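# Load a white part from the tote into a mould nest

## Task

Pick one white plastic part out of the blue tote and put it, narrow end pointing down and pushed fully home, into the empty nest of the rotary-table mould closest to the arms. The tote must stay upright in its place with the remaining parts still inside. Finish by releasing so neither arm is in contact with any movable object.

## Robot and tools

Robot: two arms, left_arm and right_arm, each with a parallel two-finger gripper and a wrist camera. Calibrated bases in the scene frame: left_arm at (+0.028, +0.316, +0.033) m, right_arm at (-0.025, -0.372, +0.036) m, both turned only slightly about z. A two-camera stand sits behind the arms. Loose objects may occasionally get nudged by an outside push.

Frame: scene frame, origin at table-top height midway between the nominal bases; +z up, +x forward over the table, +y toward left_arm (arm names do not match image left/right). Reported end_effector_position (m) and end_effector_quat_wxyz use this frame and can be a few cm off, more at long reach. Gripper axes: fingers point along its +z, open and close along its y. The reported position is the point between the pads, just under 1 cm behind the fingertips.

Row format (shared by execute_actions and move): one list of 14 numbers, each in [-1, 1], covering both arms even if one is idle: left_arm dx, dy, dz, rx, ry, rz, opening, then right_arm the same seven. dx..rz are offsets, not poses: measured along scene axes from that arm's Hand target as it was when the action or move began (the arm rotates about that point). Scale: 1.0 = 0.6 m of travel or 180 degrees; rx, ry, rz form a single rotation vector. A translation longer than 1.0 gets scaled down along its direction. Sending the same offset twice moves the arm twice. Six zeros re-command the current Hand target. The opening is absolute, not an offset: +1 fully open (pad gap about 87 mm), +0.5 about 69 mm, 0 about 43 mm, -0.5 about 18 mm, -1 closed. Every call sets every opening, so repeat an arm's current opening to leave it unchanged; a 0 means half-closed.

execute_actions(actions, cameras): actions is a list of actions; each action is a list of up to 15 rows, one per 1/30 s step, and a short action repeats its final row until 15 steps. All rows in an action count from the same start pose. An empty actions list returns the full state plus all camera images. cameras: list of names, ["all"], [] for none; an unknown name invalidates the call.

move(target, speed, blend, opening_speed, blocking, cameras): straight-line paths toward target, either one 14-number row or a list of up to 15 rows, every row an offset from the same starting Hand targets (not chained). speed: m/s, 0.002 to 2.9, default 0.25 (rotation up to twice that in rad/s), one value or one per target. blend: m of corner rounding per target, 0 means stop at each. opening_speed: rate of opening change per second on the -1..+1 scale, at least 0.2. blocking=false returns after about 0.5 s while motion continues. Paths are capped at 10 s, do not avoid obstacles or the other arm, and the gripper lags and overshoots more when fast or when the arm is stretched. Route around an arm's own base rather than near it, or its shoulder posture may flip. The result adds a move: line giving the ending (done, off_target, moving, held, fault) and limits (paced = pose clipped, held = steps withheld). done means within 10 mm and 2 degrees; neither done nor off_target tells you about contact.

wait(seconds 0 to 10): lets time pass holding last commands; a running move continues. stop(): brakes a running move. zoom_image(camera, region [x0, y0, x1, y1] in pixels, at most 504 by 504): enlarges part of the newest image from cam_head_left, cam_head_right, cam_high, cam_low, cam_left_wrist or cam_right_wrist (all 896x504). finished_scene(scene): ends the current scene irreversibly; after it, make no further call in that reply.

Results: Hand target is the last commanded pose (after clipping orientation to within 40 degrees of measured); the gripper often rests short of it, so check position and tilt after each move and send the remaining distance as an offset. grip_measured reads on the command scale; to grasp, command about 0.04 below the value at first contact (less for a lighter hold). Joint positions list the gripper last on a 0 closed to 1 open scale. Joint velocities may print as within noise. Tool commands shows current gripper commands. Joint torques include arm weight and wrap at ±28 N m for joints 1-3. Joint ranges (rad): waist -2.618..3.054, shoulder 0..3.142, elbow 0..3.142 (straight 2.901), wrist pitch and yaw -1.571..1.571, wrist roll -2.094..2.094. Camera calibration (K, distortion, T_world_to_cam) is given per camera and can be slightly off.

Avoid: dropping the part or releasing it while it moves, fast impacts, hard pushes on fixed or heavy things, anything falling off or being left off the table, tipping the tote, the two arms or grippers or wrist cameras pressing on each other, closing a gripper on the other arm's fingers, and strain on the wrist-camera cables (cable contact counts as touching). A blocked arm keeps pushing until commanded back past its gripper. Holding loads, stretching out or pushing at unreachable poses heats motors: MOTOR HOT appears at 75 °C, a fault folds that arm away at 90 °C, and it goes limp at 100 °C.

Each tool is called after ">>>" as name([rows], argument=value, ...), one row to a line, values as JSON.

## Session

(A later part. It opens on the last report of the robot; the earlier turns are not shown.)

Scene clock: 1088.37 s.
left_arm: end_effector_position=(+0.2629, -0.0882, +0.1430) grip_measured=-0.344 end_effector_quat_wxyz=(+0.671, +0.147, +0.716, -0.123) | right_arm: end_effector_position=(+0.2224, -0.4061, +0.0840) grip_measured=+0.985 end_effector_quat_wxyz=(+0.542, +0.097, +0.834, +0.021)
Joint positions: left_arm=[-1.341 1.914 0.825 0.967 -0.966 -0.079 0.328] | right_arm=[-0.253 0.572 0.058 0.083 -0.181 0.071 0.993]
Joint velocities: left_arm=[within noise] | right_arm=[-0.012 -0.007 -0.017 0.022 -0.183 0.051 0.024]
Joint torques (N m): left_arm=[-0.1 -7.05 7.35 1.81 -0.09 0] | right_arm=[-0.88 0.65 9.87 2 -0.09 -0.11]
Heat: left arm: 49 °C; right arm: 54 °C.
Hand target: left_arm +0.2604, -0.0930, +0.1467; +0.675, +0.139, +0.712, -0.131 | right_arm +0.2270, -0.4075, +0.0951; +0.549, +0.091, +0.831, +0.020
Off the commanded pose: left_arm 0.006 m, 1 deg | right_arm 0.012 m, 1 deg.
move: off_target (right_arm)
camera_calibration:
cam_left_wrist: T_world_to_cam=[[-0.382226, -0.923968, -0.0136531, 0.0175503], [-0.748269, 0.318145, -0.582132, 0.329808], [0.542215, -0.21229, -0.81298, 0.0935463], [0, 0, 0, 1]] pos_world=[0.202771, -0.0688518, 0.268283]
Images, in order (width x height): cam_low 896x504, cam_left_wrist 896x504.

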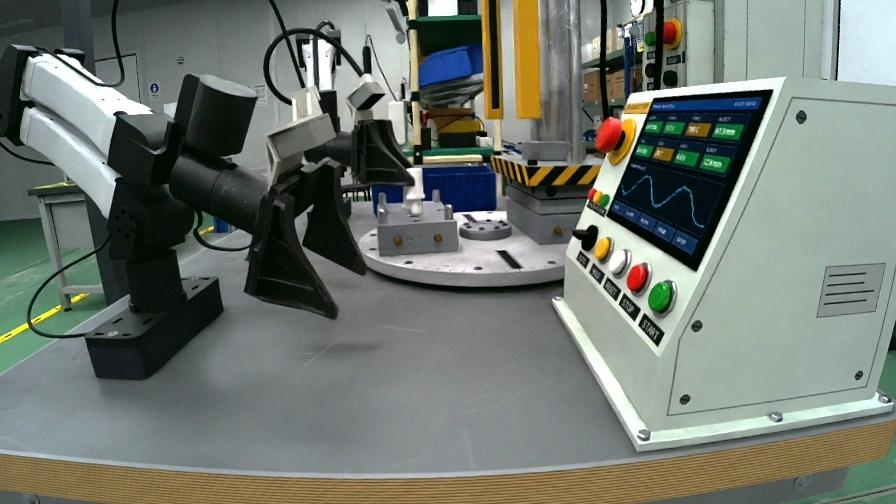

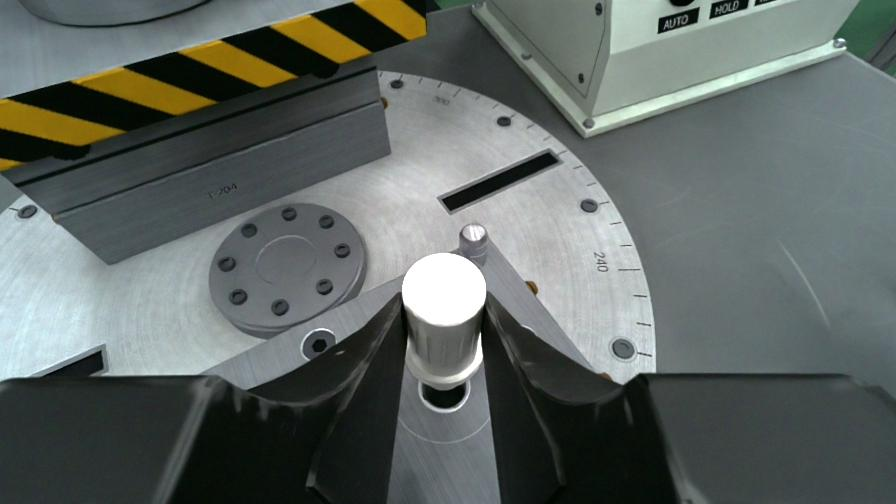

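>>> move(target=[-0.007, 0.0055, 0, 0, 0, 0, -0.5, 0, 0, 0, 0, 0, 0, 1], speed=0.05)

Scene clock: 1129.63 s.
left_arm: end_effector_position=(+0.2587, -0.0896, +0.1432) grip_measured=-0.344 end_effector_quat_wxyz=(+0.671, +0.148, +0.716, -0.124) | right_arm: end_effector_position=(+0.2224, -0.4061, +0.0840) grip_measured=+0.985 end_effector_quat_wxyz=(+0.542, +0.097, +0.834, +0.021)
Joint positions: left_arm=[-1.353 1.914 0.825 0.967 -0.976 -0.079 0.328] | right_arm=[-0.253 0.572 0.058 0.083 -0.181 0.071 0.993]
Joint torques (N m): left_arm=[0.08 -7.91 5.64 1.85 -0.09 -0.03] | right_arm=[-0.91 0.77 9.77 2.01 -0.09 -0.12]
Motor temperatures (°C): left_arm=[29 38 48 39 27 29 31] | right_arm=[29 34 55 42 27 28 31]
Heat: left arm: 48 °C; right arm: 55 °C.
Hand target: left_arm +0.2562, -0.0897, +0.1467; +0.675, +0.139, +0.712, -0.131 | right_arm +0.2270, -0.4075, +0.0951; +0.549, +0.091, +0.831, +0.020
Off the commanded pose: left_arm 0.004 m, 1 deg | right_arm 0.012 m, 1 deg.
move: off_target (right_arm)

>>> move(target=[0.0025, 0.0101, 0, 0, 0, 0, -0.5, 0, 0, 0, 0, 0, 0, 1], speed=0.05)

Scene clock: 1142.80 s.
left_arm: end_effector_position=(+0.2578, -0.0849, +0.1381) grip_measured=-0.344 end_effector_quat_wxyz=(+0.670, +0.151, +0.717, -0.120) | right_arm: end_effector_position=(+0.2224, -0.4061, +0.0840) grip_measured=+0.985 end_effector_quat_wxyz=(+0.542, +0.097, +0.834, +0.021)
Joint positions: left_arm=[-1.353 1.914 0.804 0.979 -0.976 -0.079 0.328] | right_arm=[-0.253 0.572 0.058 0.083 -0.181 0.071 0.993]
Joint torques (N m): left_arm=[0.69 -9.01 5.2 1.86 0 -0.01] | right_arm=[-0.87 0.66 9.78 2.01 -0.09 -0.12]
Motor temperatures (°C): left_arm=[29 38 47 39 27 29 31] | right_arm=[29 34 55 42 27 28 31]
Heat: left arm: 47 °C; right arm: 55 °C.
Hand target: left_arm +0.2577, -0.0836, +0.1468; +0.675, +0.138, +0.712, -0.131 | right_arm +0.2270, -0.4075, +0.0951; +0.549, +0.091, +0.831, +0.020
Off the commanded pose: left_arm 0.009 m, 2 deg | right_arm 0.012 m, 1 deg.
move: off_target (right_arm)

>>> wait(seconds=0.1, cameras=["cam_left_wrist", "cam_low"])

>>> zoom_image(camera="cam_low", region=[370, 130, 470, 230])

>>> zoom_image(camera="cam_left_wrist", region=[390, 320, 510, 440])

Scene clock: 1148.90 s.
left_arm: end_effector_position=(+0.2578, -0.0849, +0.1382) grip_measured=-0.344 end_effector_quat_wxyz=(+0.670, +0.151, +0.717, -0.121) | right_arm: end_effector_position=(+0.2224, -0.4061, +0.0840) grip_measured=+0.985 end_effector_quat_wxyz=(+0.542, +0.097, +0.834, +0.021)
Joint positions: left_arm=[-1.353 1.914 0.804 0.979 -0.976 -0.079 0.328] | right_arm=[-0.253 0.572 0.058 0.083 -0.181 0.071 0.993]
Joint torques (N m): left_arm=[0.7 -8.99 5.23 1.84 -0.01 -0.01] | right_arm=[-0.92 0.65 9.83 2 -0.09 -0.12]
Motor temperatures (°C): left_arm=[29 39 46 40 27 29 31] | right_arm=[29 34 55 42 27 28 31]
Heat: left arm: 46 °C; right arm: 55 °C.
Hand target: left_arm +0.2577, -0.0836, +0.1468; +0.675, +0.138, +0.712, -0.131 | right_arm +0.2270, -0.4075, +0.0951; +0.549, +0.091, +0.831, +0.020
Tool commands: left_gripper/opening=-0.5 right_gripper/opening=+1.0
Off the commanded pose: left_arm 0.009 m, 2 deg | right_arm 0.012 m, 1 deg.
wait: 0.10 s; at rest from the start
camera_calibration:
cam_left_wrist: T_world_to_cam=[[-0.384032, -0.923059, -0.0219413, 0.0202371], [-0.748029, 0.324967, -0.578662, 0.322156], [0.54127, -0.205812, -0.815272, 0.0942022], [0, 0, 0, 1]] pos_world=[0.197765, -0.0666221, 0.263664]
Images, in order (width x height): cam_low 896x504, cam_left_wrist 896x504.

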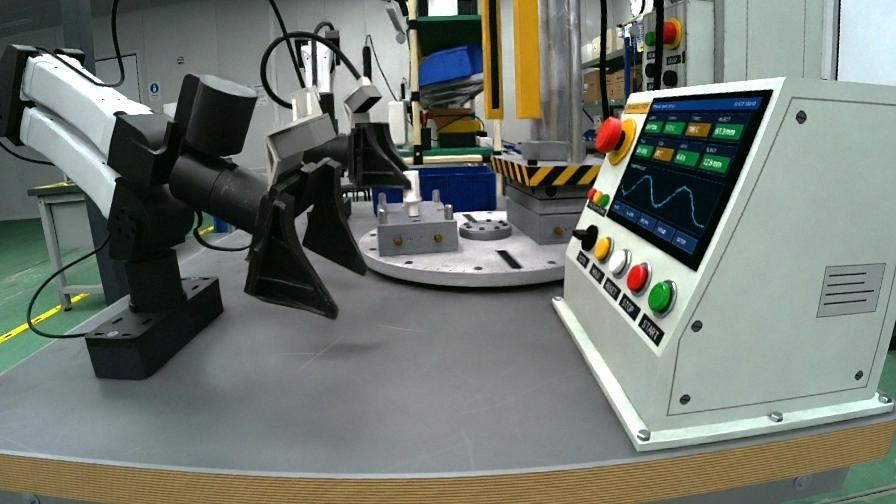

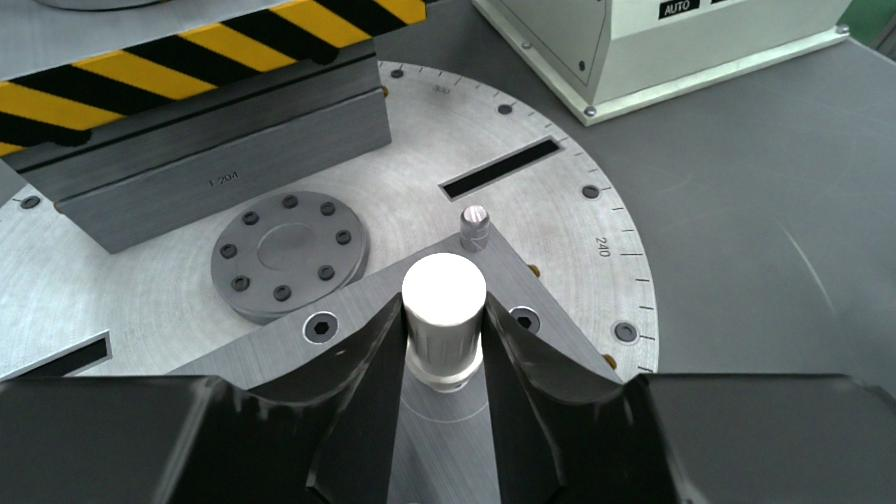

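Scaled by 5.040 from the camera's 896x504 image, which has a finer 1280x720 frame.

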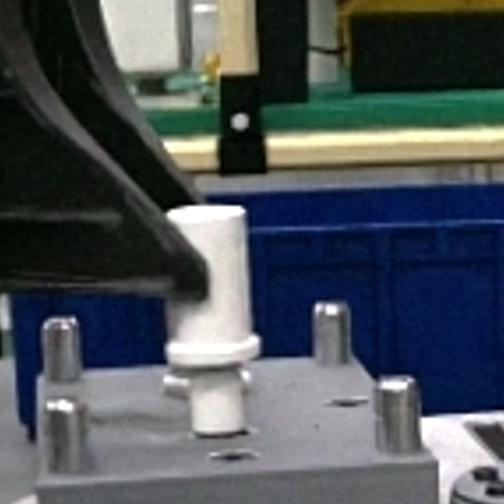

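Scaled by 4.200 from the camera's 896x504 image, which has a finer 1280x720 frame.

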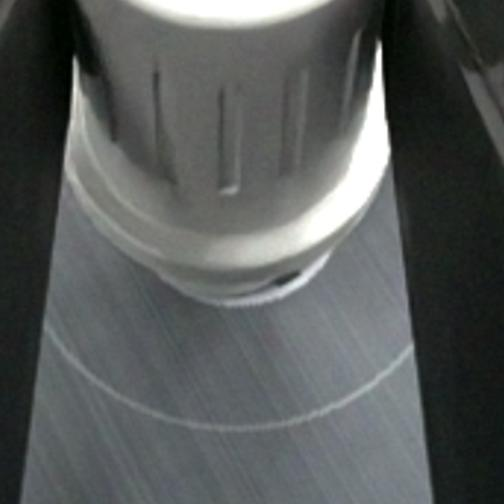

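>>> move(target=[0.0095, -0.0138, 0, 0, 0, 0, -0.5, 0, 0, 0, 0, 0, 0, 1], speed=0.05, cameras=["cam_left_wrist", "cam_low"])

>>> zoom_image(camera="cam_low", region=[370, 130, 470, 230])

>>> zoom_image(camera="cam_left_wrist", region=[390, 320, 510, 440])

Scene clock: 1190.77 s.
left_arm: end_effector_position=(+0.2590, -0.0842, +0.1382) grip_measured=-0.344 end_effector_quat_wxyz=(+0.670, +0.149, +0.717, -0.119) | right_arm: end_effector_position=(+0.2224, -0.4061, +0.0840) grip_measured=+0.985 end_effector_quat_wxyz=(+0.542, +0.097, +0.834, +0.021)
Joint positions: left_arm=[-1.35 1.914 0.804 0.979 -0.976 -0.079 0.328] | right_arm=[-0.253 0.572 0.058 0.083 -0.181 0.071 0.993]
Joint torques (N m): left_arm=[1.32 -7.09 8.95 1.74 0.11 0.02] | right_arm=[-0.87 0.81 9.85 1.99 -0.11 -0.11]
Motor temperatures (°C): left_arm=[29 41 45 42 27 29 31] | right_arm=[29 34 55 42 27 28 31]
Heat: left arm: 45 °C; right arm: 55 °C.
Hand target: left_arm +0.2635, -0.0919, +0.1468; +0.675, +0.138, +0.712, -0.131 | right_arm +0.2270, -0.4075, +0.0951; +0.549, +0.091, +0.831, +0.020
Off the commanded pose: left_arm 0.012 m, 2 deg | right_arm 0.012 m, 1 deg.
move: off_target (left_arm, right_arm)
camera_calibration:
cam_left_wrist: T_world_to_cam=[[-0.381231, -0.92422, -0.0219014, 0.0206198], [-0.749004, 0.322669, -0.578686, 0.322908], [0.5419, -0.204209, -0.815256, 0.0936519], [0, 0, 0, 1]] pos_world=[0.19897, -0.0660105, 0.263664]
Images, in order (width x height): cam_low 896x504, cam_left_wrist 896x504.

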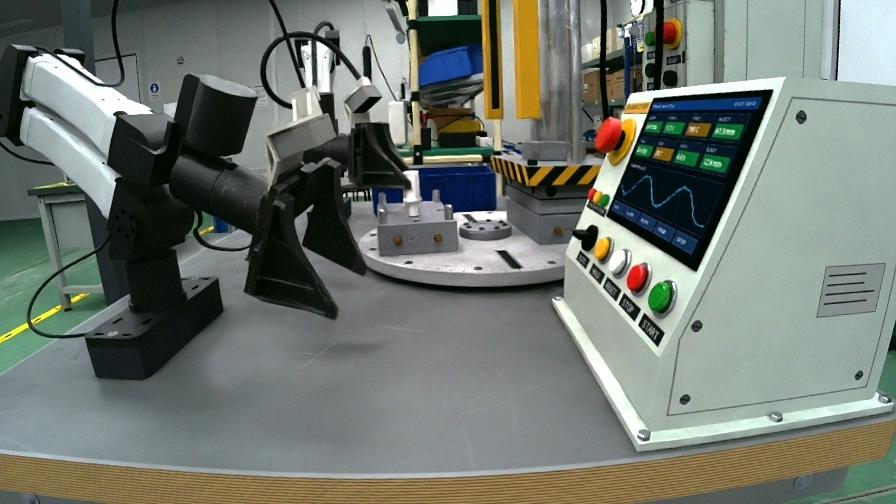

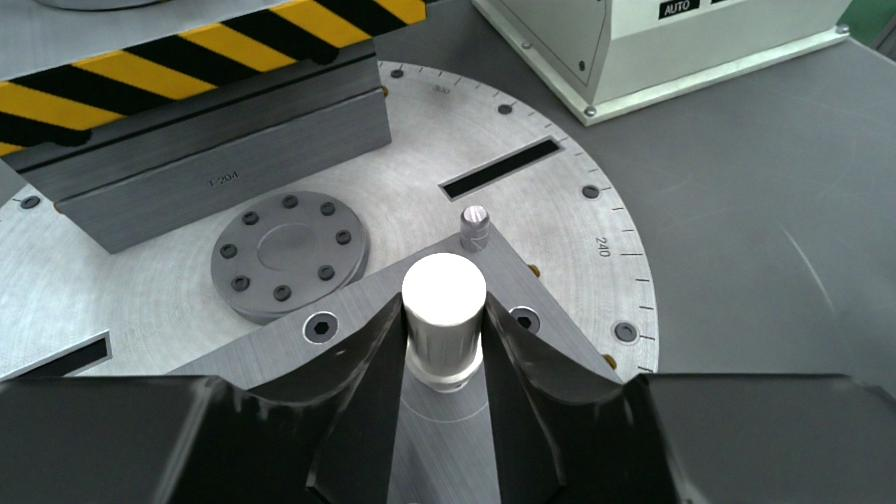

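Scaled by 5.040 from the camera's 896x504 image, which has a finer 1280x720 frame.

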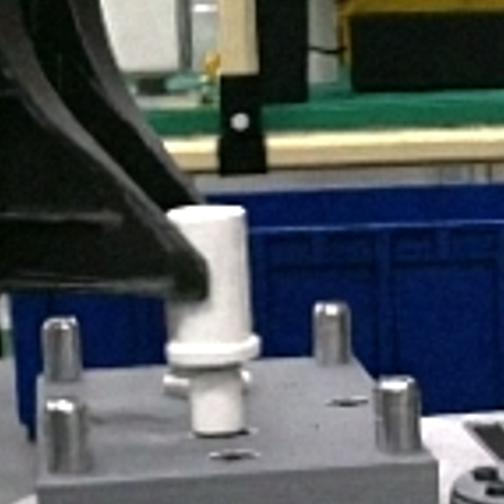

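Scaled by 4.200 from the camera's 896x504 image, which has a finer 1280x720 frame.

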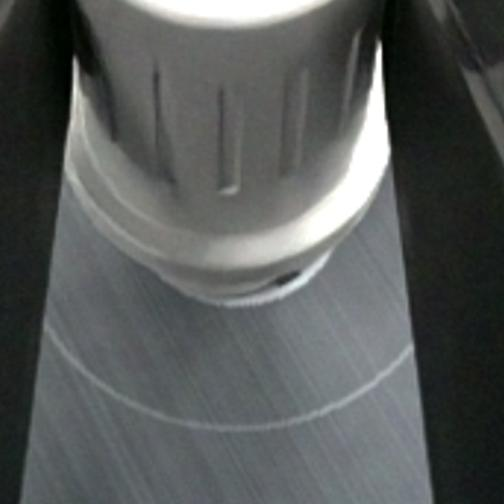

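>>> move(target=[0.0, 0.0, -0.02, 0, 0, 0, -0.5, 0, 0, 0, 0, 0, 0, 1], speed=0.05, cameras=["cam_left_wrist", "cam_low"])

>>> zoom_image(camera="cam_low", region=[370, 130, 470, 230])

>>> zoom_image(camera="cam_left_wrist", region=[390, 320, 510, 440])

Scene clock: 1206.03 s.
left_arm: end_effector_position=(+0.2594, -0.0862, +0.1325) grip_measured=-0.344 end_effector_quat_wxyz=(+0.672, +0.147, +0.716, -0.122) | right_arm: end_effector_position=(+0.2224, -0.4061, +0.0840) grip_measured=+0.985 end_effector_quat_wxyz=(+0.542, +0.097, +0.834, +0.021)
Joint positions: left_arm=[-1.35 1.941 0.804 1.015 -0.976 -0.079 0.328] | right_arm=[-0.253 0.572 0.058 0.083 -0.181 0.071 0.993]
Joint torques (N m): left_arm=[1.37 -6.28 7.86 1.88 0.11 0.01] | right_arm=[-0.9 0.72 9.74 2 -0.1 -0.13]
Motor temperatures (°C): left_arm=[29 40 46 42 27 29 31] | right_arm=[29 34 55 42 27 28 31]
Heat: left arm: 46 °C; right arm: 55 °C.
Hand target: left_arm +0.2635, -0.0919, +0.1349; +0.675, +0.138, +0.712, -0.131 | right_arm +0.2270, -0.4075, +0.0951; +0.549, +0.091, +0.831, +0.020
Off the commanded pose: left_arm 0.007 m, 2 deg | right_arm 0.012 m, 1 deg.
move: off_target (right_arm)
camera_calibration:
cam_left_wrist: T_world_to_cam=[[-0.381502, -0.924247, -0.0149348, 0.0178319], [-0.747931, 0.318138, -0.582569, 0.320402], [0.543189, -0.211081, -0.812644, 0.0871992], [0, 0, 0, 1]] pos_world=[0.199076, -0.0670449, 0.257785]
Images, in order (width x height): cam_low 896x504, cam_left_wrist 896x504.

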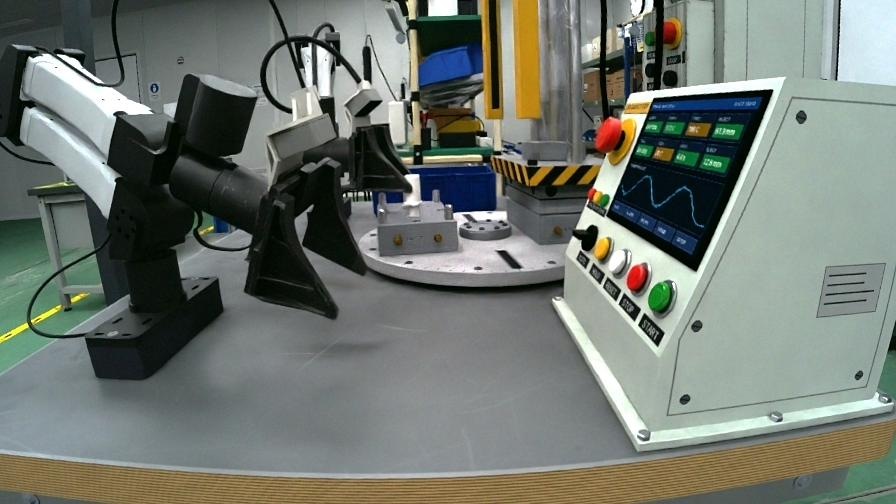

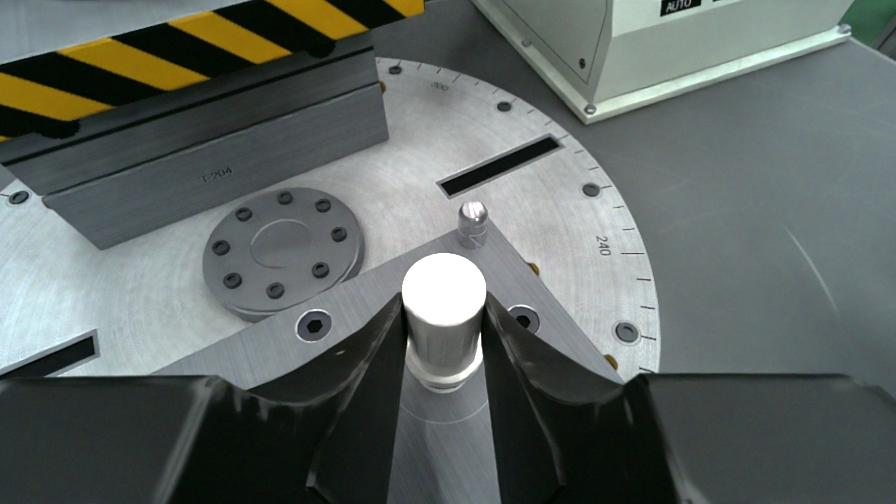

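Scaled by 5.040 from the camera's 896x504 image, which has a finer 1280x720 frame.

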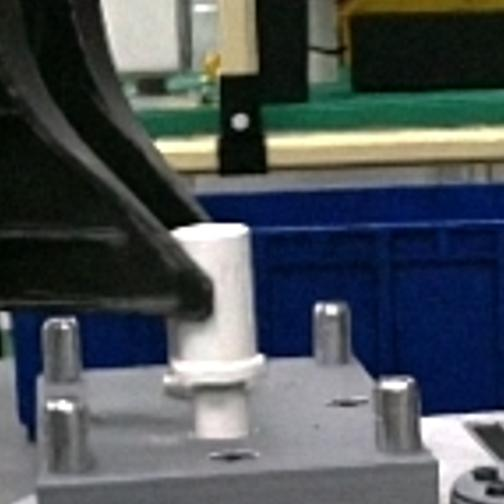

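Scaled by 4.200 from the camera's 896x504 image, which has a finer 1280x720 frame.

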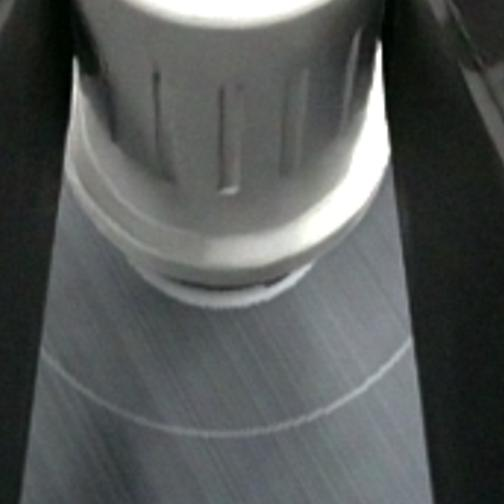

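>>> move(target=[0,0,-0.0167,0,0,0,-0.5,0,0,0,0,0,0,1], speed=0.05, cameras=["cam_left_wrist","cam_low"])

Scene clock: 1247.10 s.
left_arm: end_effector_position=(+0.2597, -0.0875, +0.1233) grip_measured=-0.344 end_effector_quat_wxyz=(+0.671, +0.148, +0.716, -0.121) | right_arm: end_effector_position=(+0.2224, -0.4061, +0.0840) grip_measured=+0.985 end_effector_quat_wxyz=(+0.542, +0.097, +0.834, +0.021)
Joint positions: left_arm=[-1.35 1.975 0.804 1.045 -0.976 -0.079 0.328] | right_arm=[-0.253 0.572 0.058 0.083 -0.181 0.071 0.993]
Joint torques (N m): left_arm=[1.35 -6.39 6.99 1.97 0.11 0.01] | right_arm=[-0.94 0.64 9.88 2.01 -0.1 -0.12]
Motor temperatures (°C): left_arm=[29 39 47 41 27 29 31] | right_arm=[29 34 56 42 27 28 31]
Heat: left arm: 47 °C; right arm: 56 °C.
Hand target: left_arm +0.2635, -0.0919, +0.1248; +0.675, +0.138, +0.712, -0.131 | right_arm +0.2270, -0.4075, +0.0951; +0.549, +0.091, +0.831, +0.020
Off the commanded pose: left_arm 0.006 m, 2 deg | right_arm 0.012 m, 1 deg.
move: off_target (right_arm)
camera_calibration:
cam_left_wrist: T_world_to_cam=[[-0.381529, -0.924178, -0.0181757, 0.0171043], [-0.748338, 0.320359, -0.580827, 0.315671], [0.542611, -0.208001, -0.813824, 0.0797644], [0, 0, 0, 1]] pos_world=[0.199473, -0.0687297, 0.248575]
Images, in order (width x height): cam_low 896x504, cam_left_wrist 896x504.

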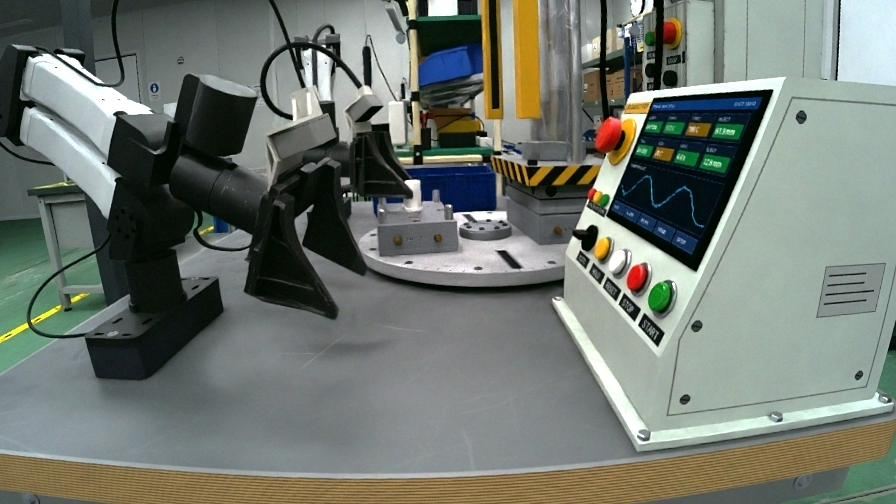

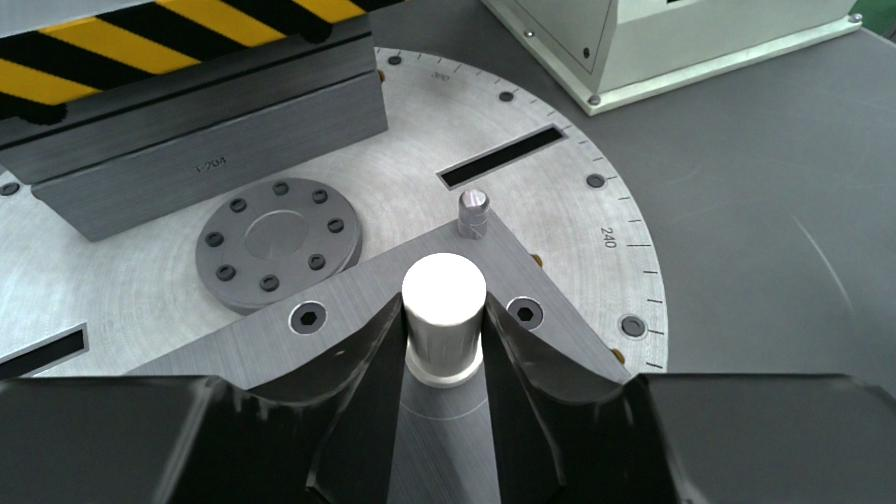

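>>> move(target=[0,0,-0.0167,0,0,0,-0.5,0,0,0,0,0,0,1], speed=0.04, cameras=["cam_left_wrist","cam_low"])

>>> zoom_image(camera="cam_low", region=[350, 150, 490, 270])

Scene clock: 1251.50 s.
left_arm: end_effector_position=(+0.2608, -0.0870, +0.1164) grip_measured=-0.344 end_effector_quat_wxyz=(+0.673, +0.145, +0.716, -0.117) | right_arm: end_effector_position=(+0.2224, -0.4061, +0.0840) grip_measured=+0.985 end_effector_quat_wxyz=(+0.542, +0.097, +0.834, +0.021)
Joint positions: left_arm=[-1.35 2.007 0.804 1.083 -0.987 -0.073 0.328] | right_arm=[-0.253 0.572 0.058 0.083 -0.181 0.071 0.993]
Joint torques (N m): left_arm=[1.36 -6.24 6.34 1.98 0.22 -0.06] | right_arm=[-0.98 0.66 9.81 2.01 -0.11 -0.11]
Motor temperatures (°C): left_arm=[29 39 47 41 27 29 31] | right_arm=[29 34 56 42 27 28 31]
Heat: left arm: 47 °C; right arm: 56 °C.
Hand target: left_arm +0.2635, -0.0919, +0.1149; +0.675, +0.138, +0.712, -0.131 | right_arm +0.2270, -0.4075, +0.0951; +0.549, +0.091, +0.831, +0.020
Off the commanded pose: left_arm 0.006 m, 2 deg | right_arm 0.012 m, 1 deg.
move: off_target (right_arm)
camera_calibration:
cam_left_wrist: T_world_to_cam=[[-0.371978, -0.92803, -0.0198173, 0.0151761], [-0.748907, 0.312658, -0.58428, 0.312219], [0.548425, -0.202498, -0.81131, 0.0723144], [0, 0, 0, 1]] pos_world=[0.199809, -0.0688903, 0.241393]
Images, in order (width x height): cam_low 896x504, cam_left_wrist 896x504.

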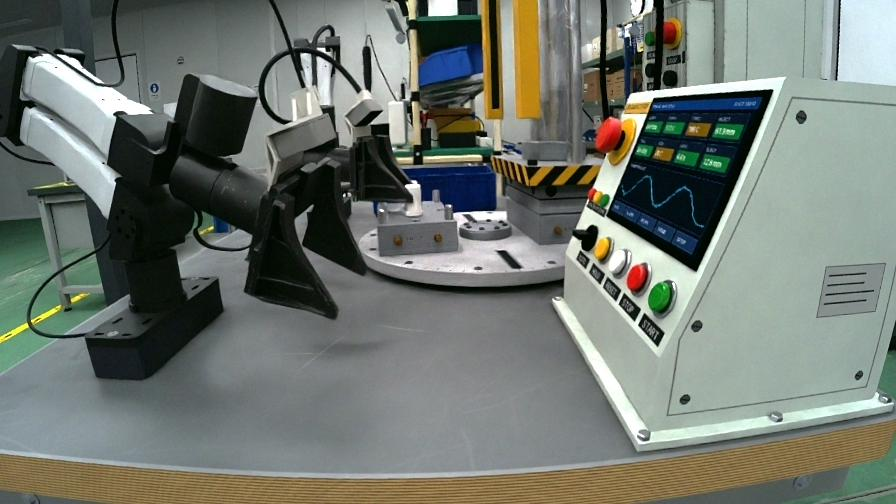

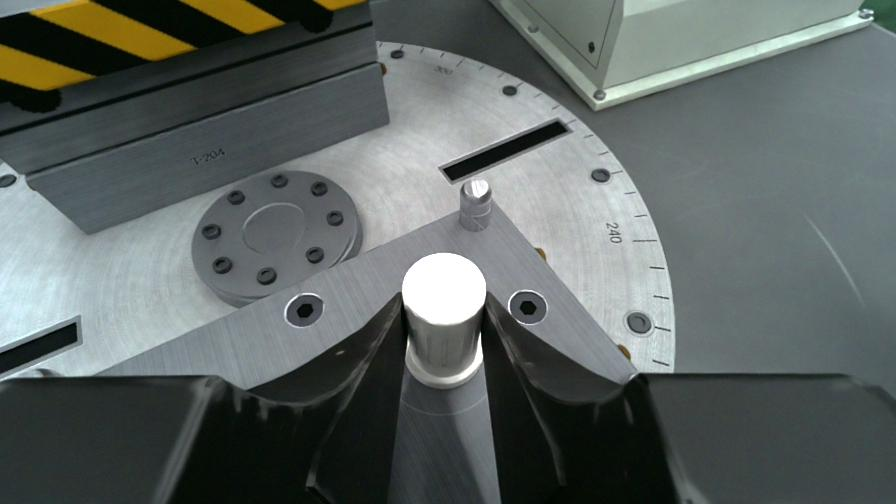

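Scaled by 3.600 from the camera's 896x504 image, which has a finer 1280x720 frame.

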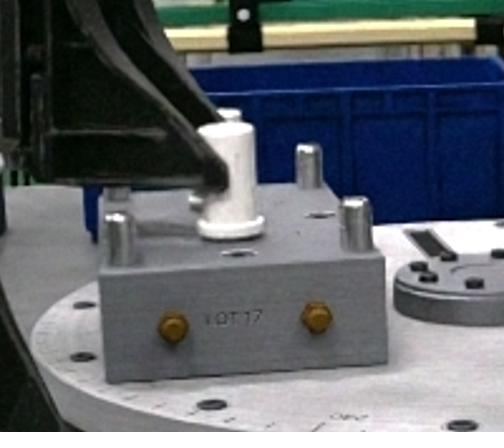

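>>> move(target=[0,0,-0.0117,0,0,0,-0.5,0,0,0,0,0,0,1], speed=0.03, cameras=["cam_left_wrist","cam_low"])

>>> zoom_image(camera="cam_low", region=[350, 150, 490, 270])

Scene clock: 1256.90 s.
left_arm: end_effector_position=(+0.2618, -0.0866, +0.1137) grip_measured=-0.344 end_effector_quat_wxyz=(+0.676, +0.138, +0.714, -0.117) | right_arm: end_effector_position=(+0.2224, -0.4061, +0.0840) grip_measured=+0.985 end_effector_quat_wxyz=(+0.542, +0.097, +0.834, +0.021)
Joint positions: left_arm=[-1.35 2.027 0.804 1.116 -0.997 -0.07 0.328] | right_arm=[-0.253 0.572 0.058 0.083 -0.181 0.071 0.993]
Joint torques (N m): left_arm=[1.32 -5.89 5.87 1.93 0.32 -0.1] | right_arm=[-0.96 0.69 9.87 2.02 -0.09 -0.11]
Motor temperatures (°C): left_arm=[29 39 46 42 27 29 31] | right_arm=[29 34 56 42 27 28 31]
Heat: left arm: 46 °C; right arm: 56 °C.
Hand target: left_arm +0.2635, -0.0919, +0.1077; +0.675, +0.139, +0.712, -0.131 | right_arm +0.2270, -0.4075, +0.0951; +0.549, +0.091, +0.831, +0.020
Off the commanded pose: left_arm 0.008 m, 2 deg | right_arm 0.012 m, 1 deg.
move: off_target (right_arm)
camera_calibration:
cam_left_wrist: T_world_to_cam=[[-0.362977, -0.931705, -0.0131371, 0.0124889], [-0.748819, 0.30006, -0.59096, 0.310953], [0.554543, -0.204668, -0.806594, 0.0673253], [0, 0, 0, 1]] pos_world=[0.200046, -0.0678894, 0.238229]
Images, in order (width x height): cam_low 896x504, cam_left_wrist 896x504.

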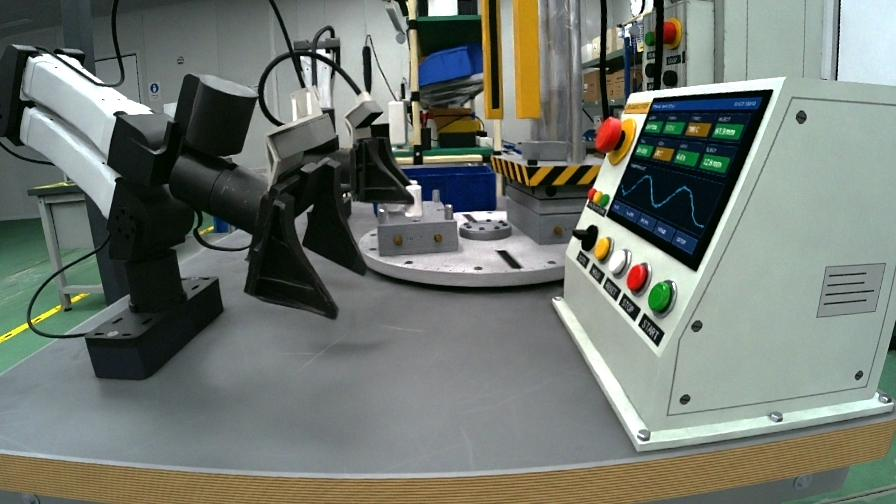

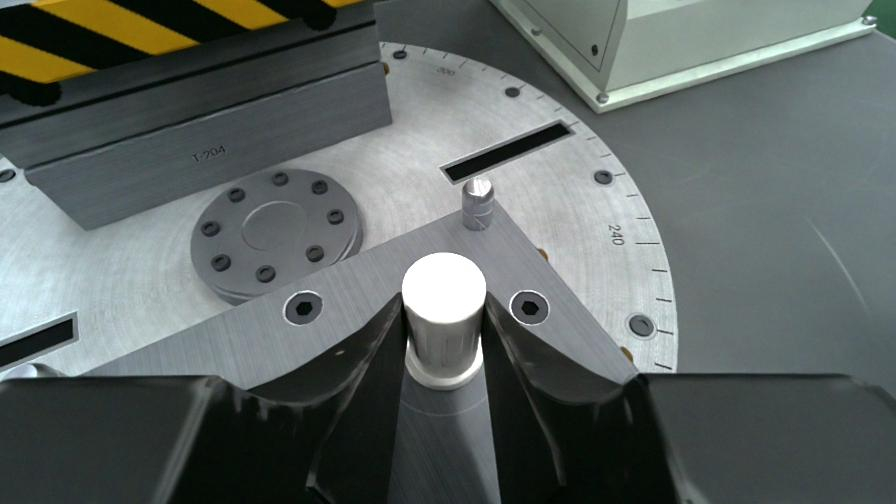

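Scaled by 3.600 from the camera's 896x504 image, which has a finer 1280x720 frame.

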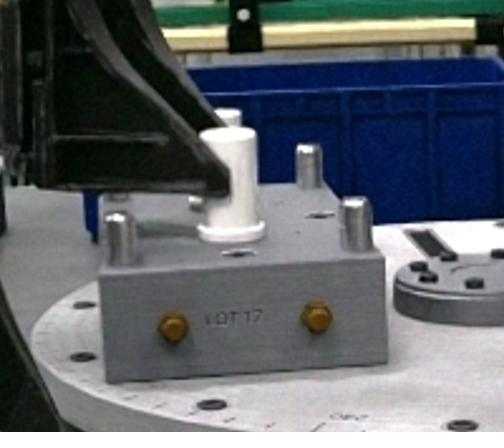

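>>> zoom_image(camera="cam_low", region=[385, 170, 445, 225])

>>> zoom_image(camera="cam_left_wrist", region=[370, 240, 520, 440])

Scaled by 8.400 from the camera's 896x504 image, which has a finer 1280x720 frame.

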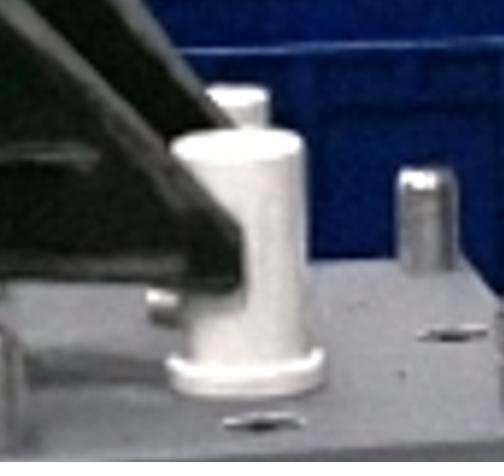

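Scaled by 2.520 from the camera's 896x504 image, which has a finer 1280x720 frame.

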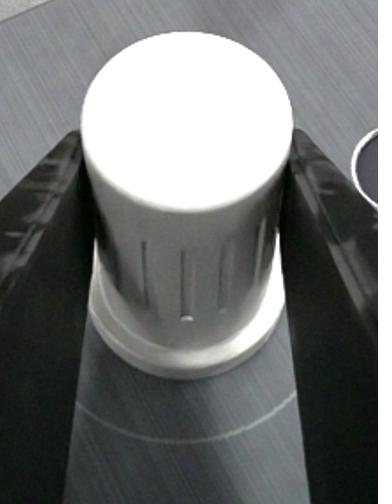

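>>> move(target=[0,0,-0.0117,0,0,0,-0.5,0,0,0,0,0,0,1], speed=0.03, cameras=["cam_left_wrist","cam_low"])

>>> zoom_image(camera="cam_low", region=[385, 170, 445, 225])

>>> zoom_image(camera="cam_left_wrist", region=[370, 240, 520, 440])

Scene clock: 1274.63 s.
left_arm: end_effector_position=(+0.2628, -0.0862, +0.1134) grip_measured=-0.344 end_effector_quat_wxyz=(+0.681, +0.129, +0.711, -0.119) | right_arm: end_effector_position=(+0.2224, -0.4061, +0.0840) grip_measured=+0.985 end_effector_quat_wxyz=(+0.542, +0.097, +0.834, +0.021)
Joint positions: left_arm=[-1.351 2.044 0.804 1.157 -1.01 -0.064 0.328] | right_arm=[-0.253 0.572 0.058 0.083 -0.181 0.071 0.993]
Joint torques (N m): left_arm=[1.37 -5.35 5.44 1.79 0.48 -0.16] | right_arm=[-0.87 0.62 9.77 2.02 -0.11 -0.14]
Motor temperatures (°C): left_arm=[29 39 46 42 27 29 31] | right_arm=[29 34 56 42 27 28 31]
Heat: left arm: 46 °C; right arm: 56 °C.
Hand target: left_arm +0.2635, -0.0919, +0.1008; +0.675, +0.138, +0.712, -0.131 | right_arm +0.2270, -0.4075, +0.0951; +0.549, +0.091, +0.831, +0.020
Off the commanded pose: left_arm 0.014 m, 2 deg | right_arm 0.012 m, 1 deg.
move: off_target (left_arm, right_arm)
camera_calibration:
cam_left_wrist: T_world_to_cam=[[-0.351823, -0.936067, 0.00028746, 0.00834107], [-0.747309, 0.280693, -0.60228, 0.310664], [0.563694, -0.212111, -0.798285, 0.0626187], [0, 0, 0, 1]] pos_world=[0.199799, -0.0661114, 0.237092]
Images, in order (width x height): cam_low 896x504, cam_left_wrist 896x504.

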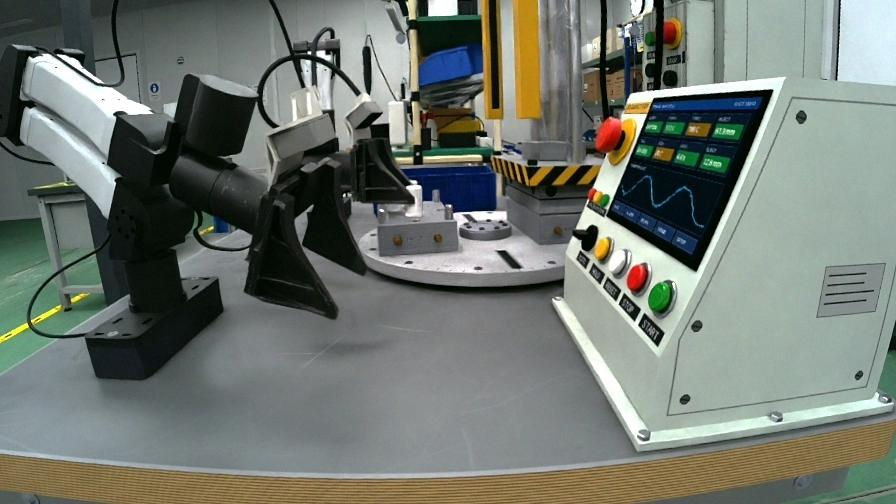

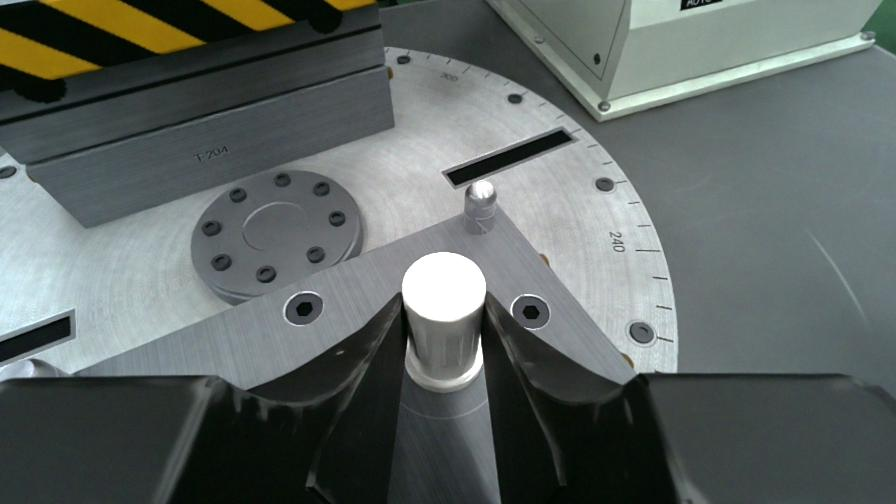

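Scaled by 8.400 from the camera's 896x504 image, which has a finer 1280x720 frame.

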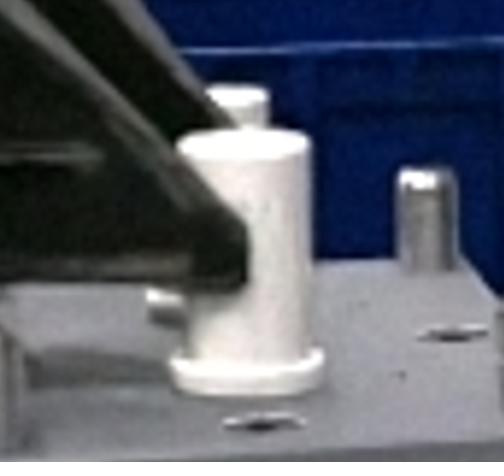

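Scaled by 2.520 from the camera's 896x504 image, which has a finer 1280x720 frame.

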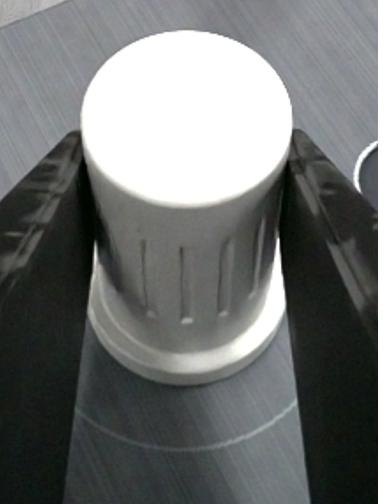

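>>> move(target=[0,0,0.0183,0,0,0,-0.5,0,0,0,0,0,0,1], speed=0.05)

>>> move(target=[0,0,0,0,0,0,0.05,0,0,0,0,0,0,1], speed=0.05, opening_speed=0.4, cameras=["cam_left_wrist","cam_low"])

>>> zoom_image(camera="cam_low", region=[385, 170, 445, 225])

>>> zoom_image(camera="cam_left_wrist", region=[370, 240, 520, 440])

Scene clock: 1286.73 s.
left_arm: end_effector_position=(+0.2628, -0.0862, +0.1132) grip_measured=-0.344 end_effector_quat_wxyz=(+0.681, +0.129, +0.711, -0.118) | right_arm: end_effector_position=(+0.2224, -0.4061, +0.0840) grip_measured=+0.985 end_effector_quat_wxyz=(+0.542, +0.097, +0.834, +0.021)
Joint positions: left_arm=[-1.351 2.044 0.804 1.157 -1.01 -0.063 0.328] | right_arm=[-0.253 0.572 0.058 0.083 -0.181 0.071 0.993]
Joint torques (N m): left_arm=[1.39 -8.13 5.91 1.4 0.47 -0.12] | right_arm=[-0.84 0.76 9.73 1.99 -0.1 -0.13]
Motor temperatures (°C): left_arm=[29 39 45 42 27 29 31] | right_arm=[29 33 56 42 27 28 31]
Heat: left arm: 45 °C; right arm: 56 °C.
Hand target: left_arm +0.2635, -0.0919, +0.1118; +0.675, +0.138, +0.712, -0.131 | right_arm +0.2270, -0.4075, +0.0951; +0.549, +0.091, +0.831, +0.020
Off the commanded pose: left_arm 0.006 m, 2 deg | right_arm 0.012 m, 1 deg.
move: off_target (right_arm)

Scene clock: 1288.33 s.
left_arm: end_effector_position=(+0.2615, -0.0895, +0.1108) grip_measured=+0.050 end_effector_quat_wxyz=(+0.677, +0.142, +0.712, -0.123) | right_arm: end_effector_position=(+0.2224, -0.4061, +0.0840) grip_measured=+0.985 end_effector_quat_wxyz=(+0.542, +0.097, +0.834, +0.021)
Joint positions: left_arm=[-1.349 2.044 0.804 1.144 -0.983 -0.063 0.525] | right_arm=[-0.253 0.572 0.058 0.083 -0.181 0.071 0.993]
Joint torques (N m): left_arm=[1.24 -8.13 6.01 1.54 0.19 -0.13] | right_arm=[-0.92 0.75 9.78 2 -0.11 -0.11]
Motor temperatures (°C): left_arm=[29 40 45 42 27 29 31] | right_arm=[29 33 56 42 27 28 31]
Heat: left arm: 45 °C; right arm: 56 °C.
Hand target: left_arm +0.2635, -0.0919, +0.1118; +0.675, +0.138, +0.712, -0.131 | right_arm +0.2270, -0.4075, +0.0951; +0.549, +0.091, +0.831, +0.020
Off the commanded pose: left_arm 0.003 m, 1 deg | right_arm 0.012 m, 1 deg.
move: off_target (right_arm)
camera_calibration:
cam_left_wrist: T_world_to_cam=[[-0.375585, -0.926735, -0.00988306, 0.0129853], [-0.742797, 0.307382, -0.594784, 0.309339], [0.554245, -0.216051, -0.803825, 0.0633618], [0, 0, 0, 1]] pos_world=[0.199535, -0.0693619, 0.23505]
Images, in order (width x height): cam_low 896x504, cam_left_wrist 896x504.

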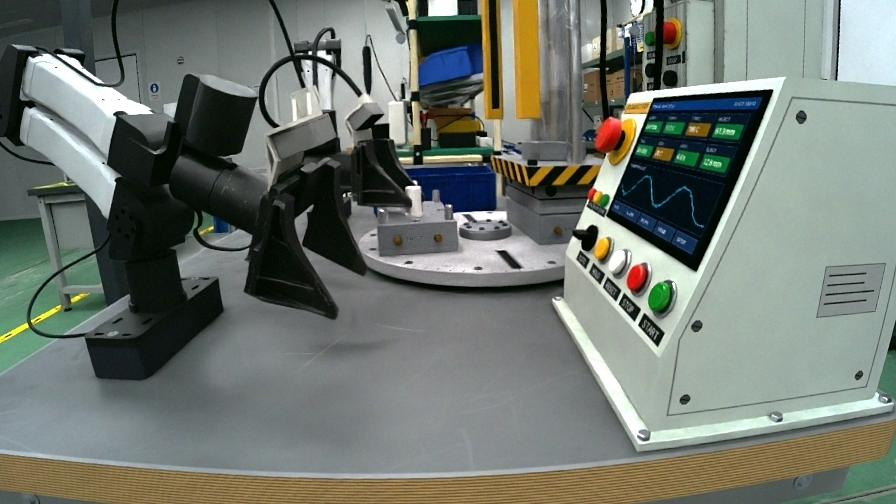

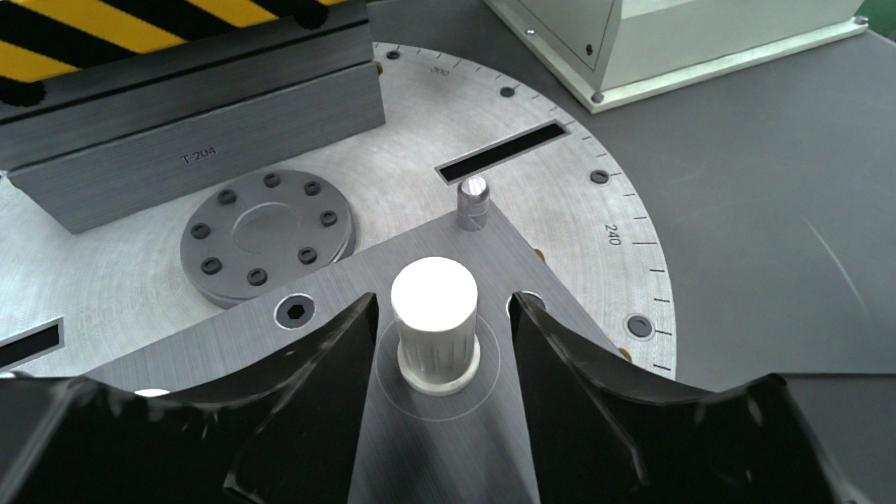

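Scaled by 8.400 from the camera's 896x504 image, which has a finer 1280x720 frame.

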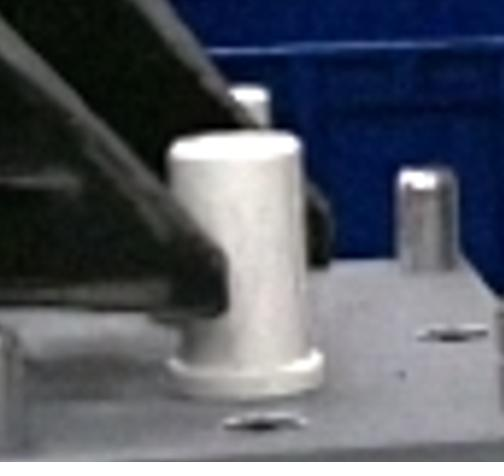

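Scaled by 2.520 from the camera's 896x504 image, which has a finer 1280x720 frame.

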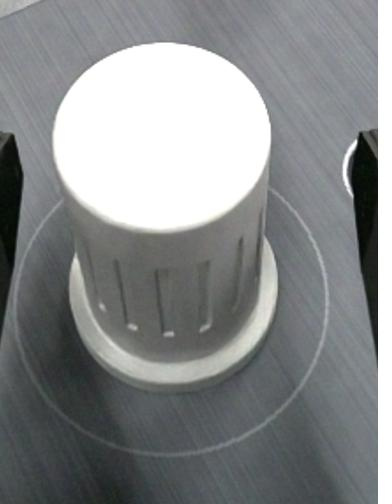

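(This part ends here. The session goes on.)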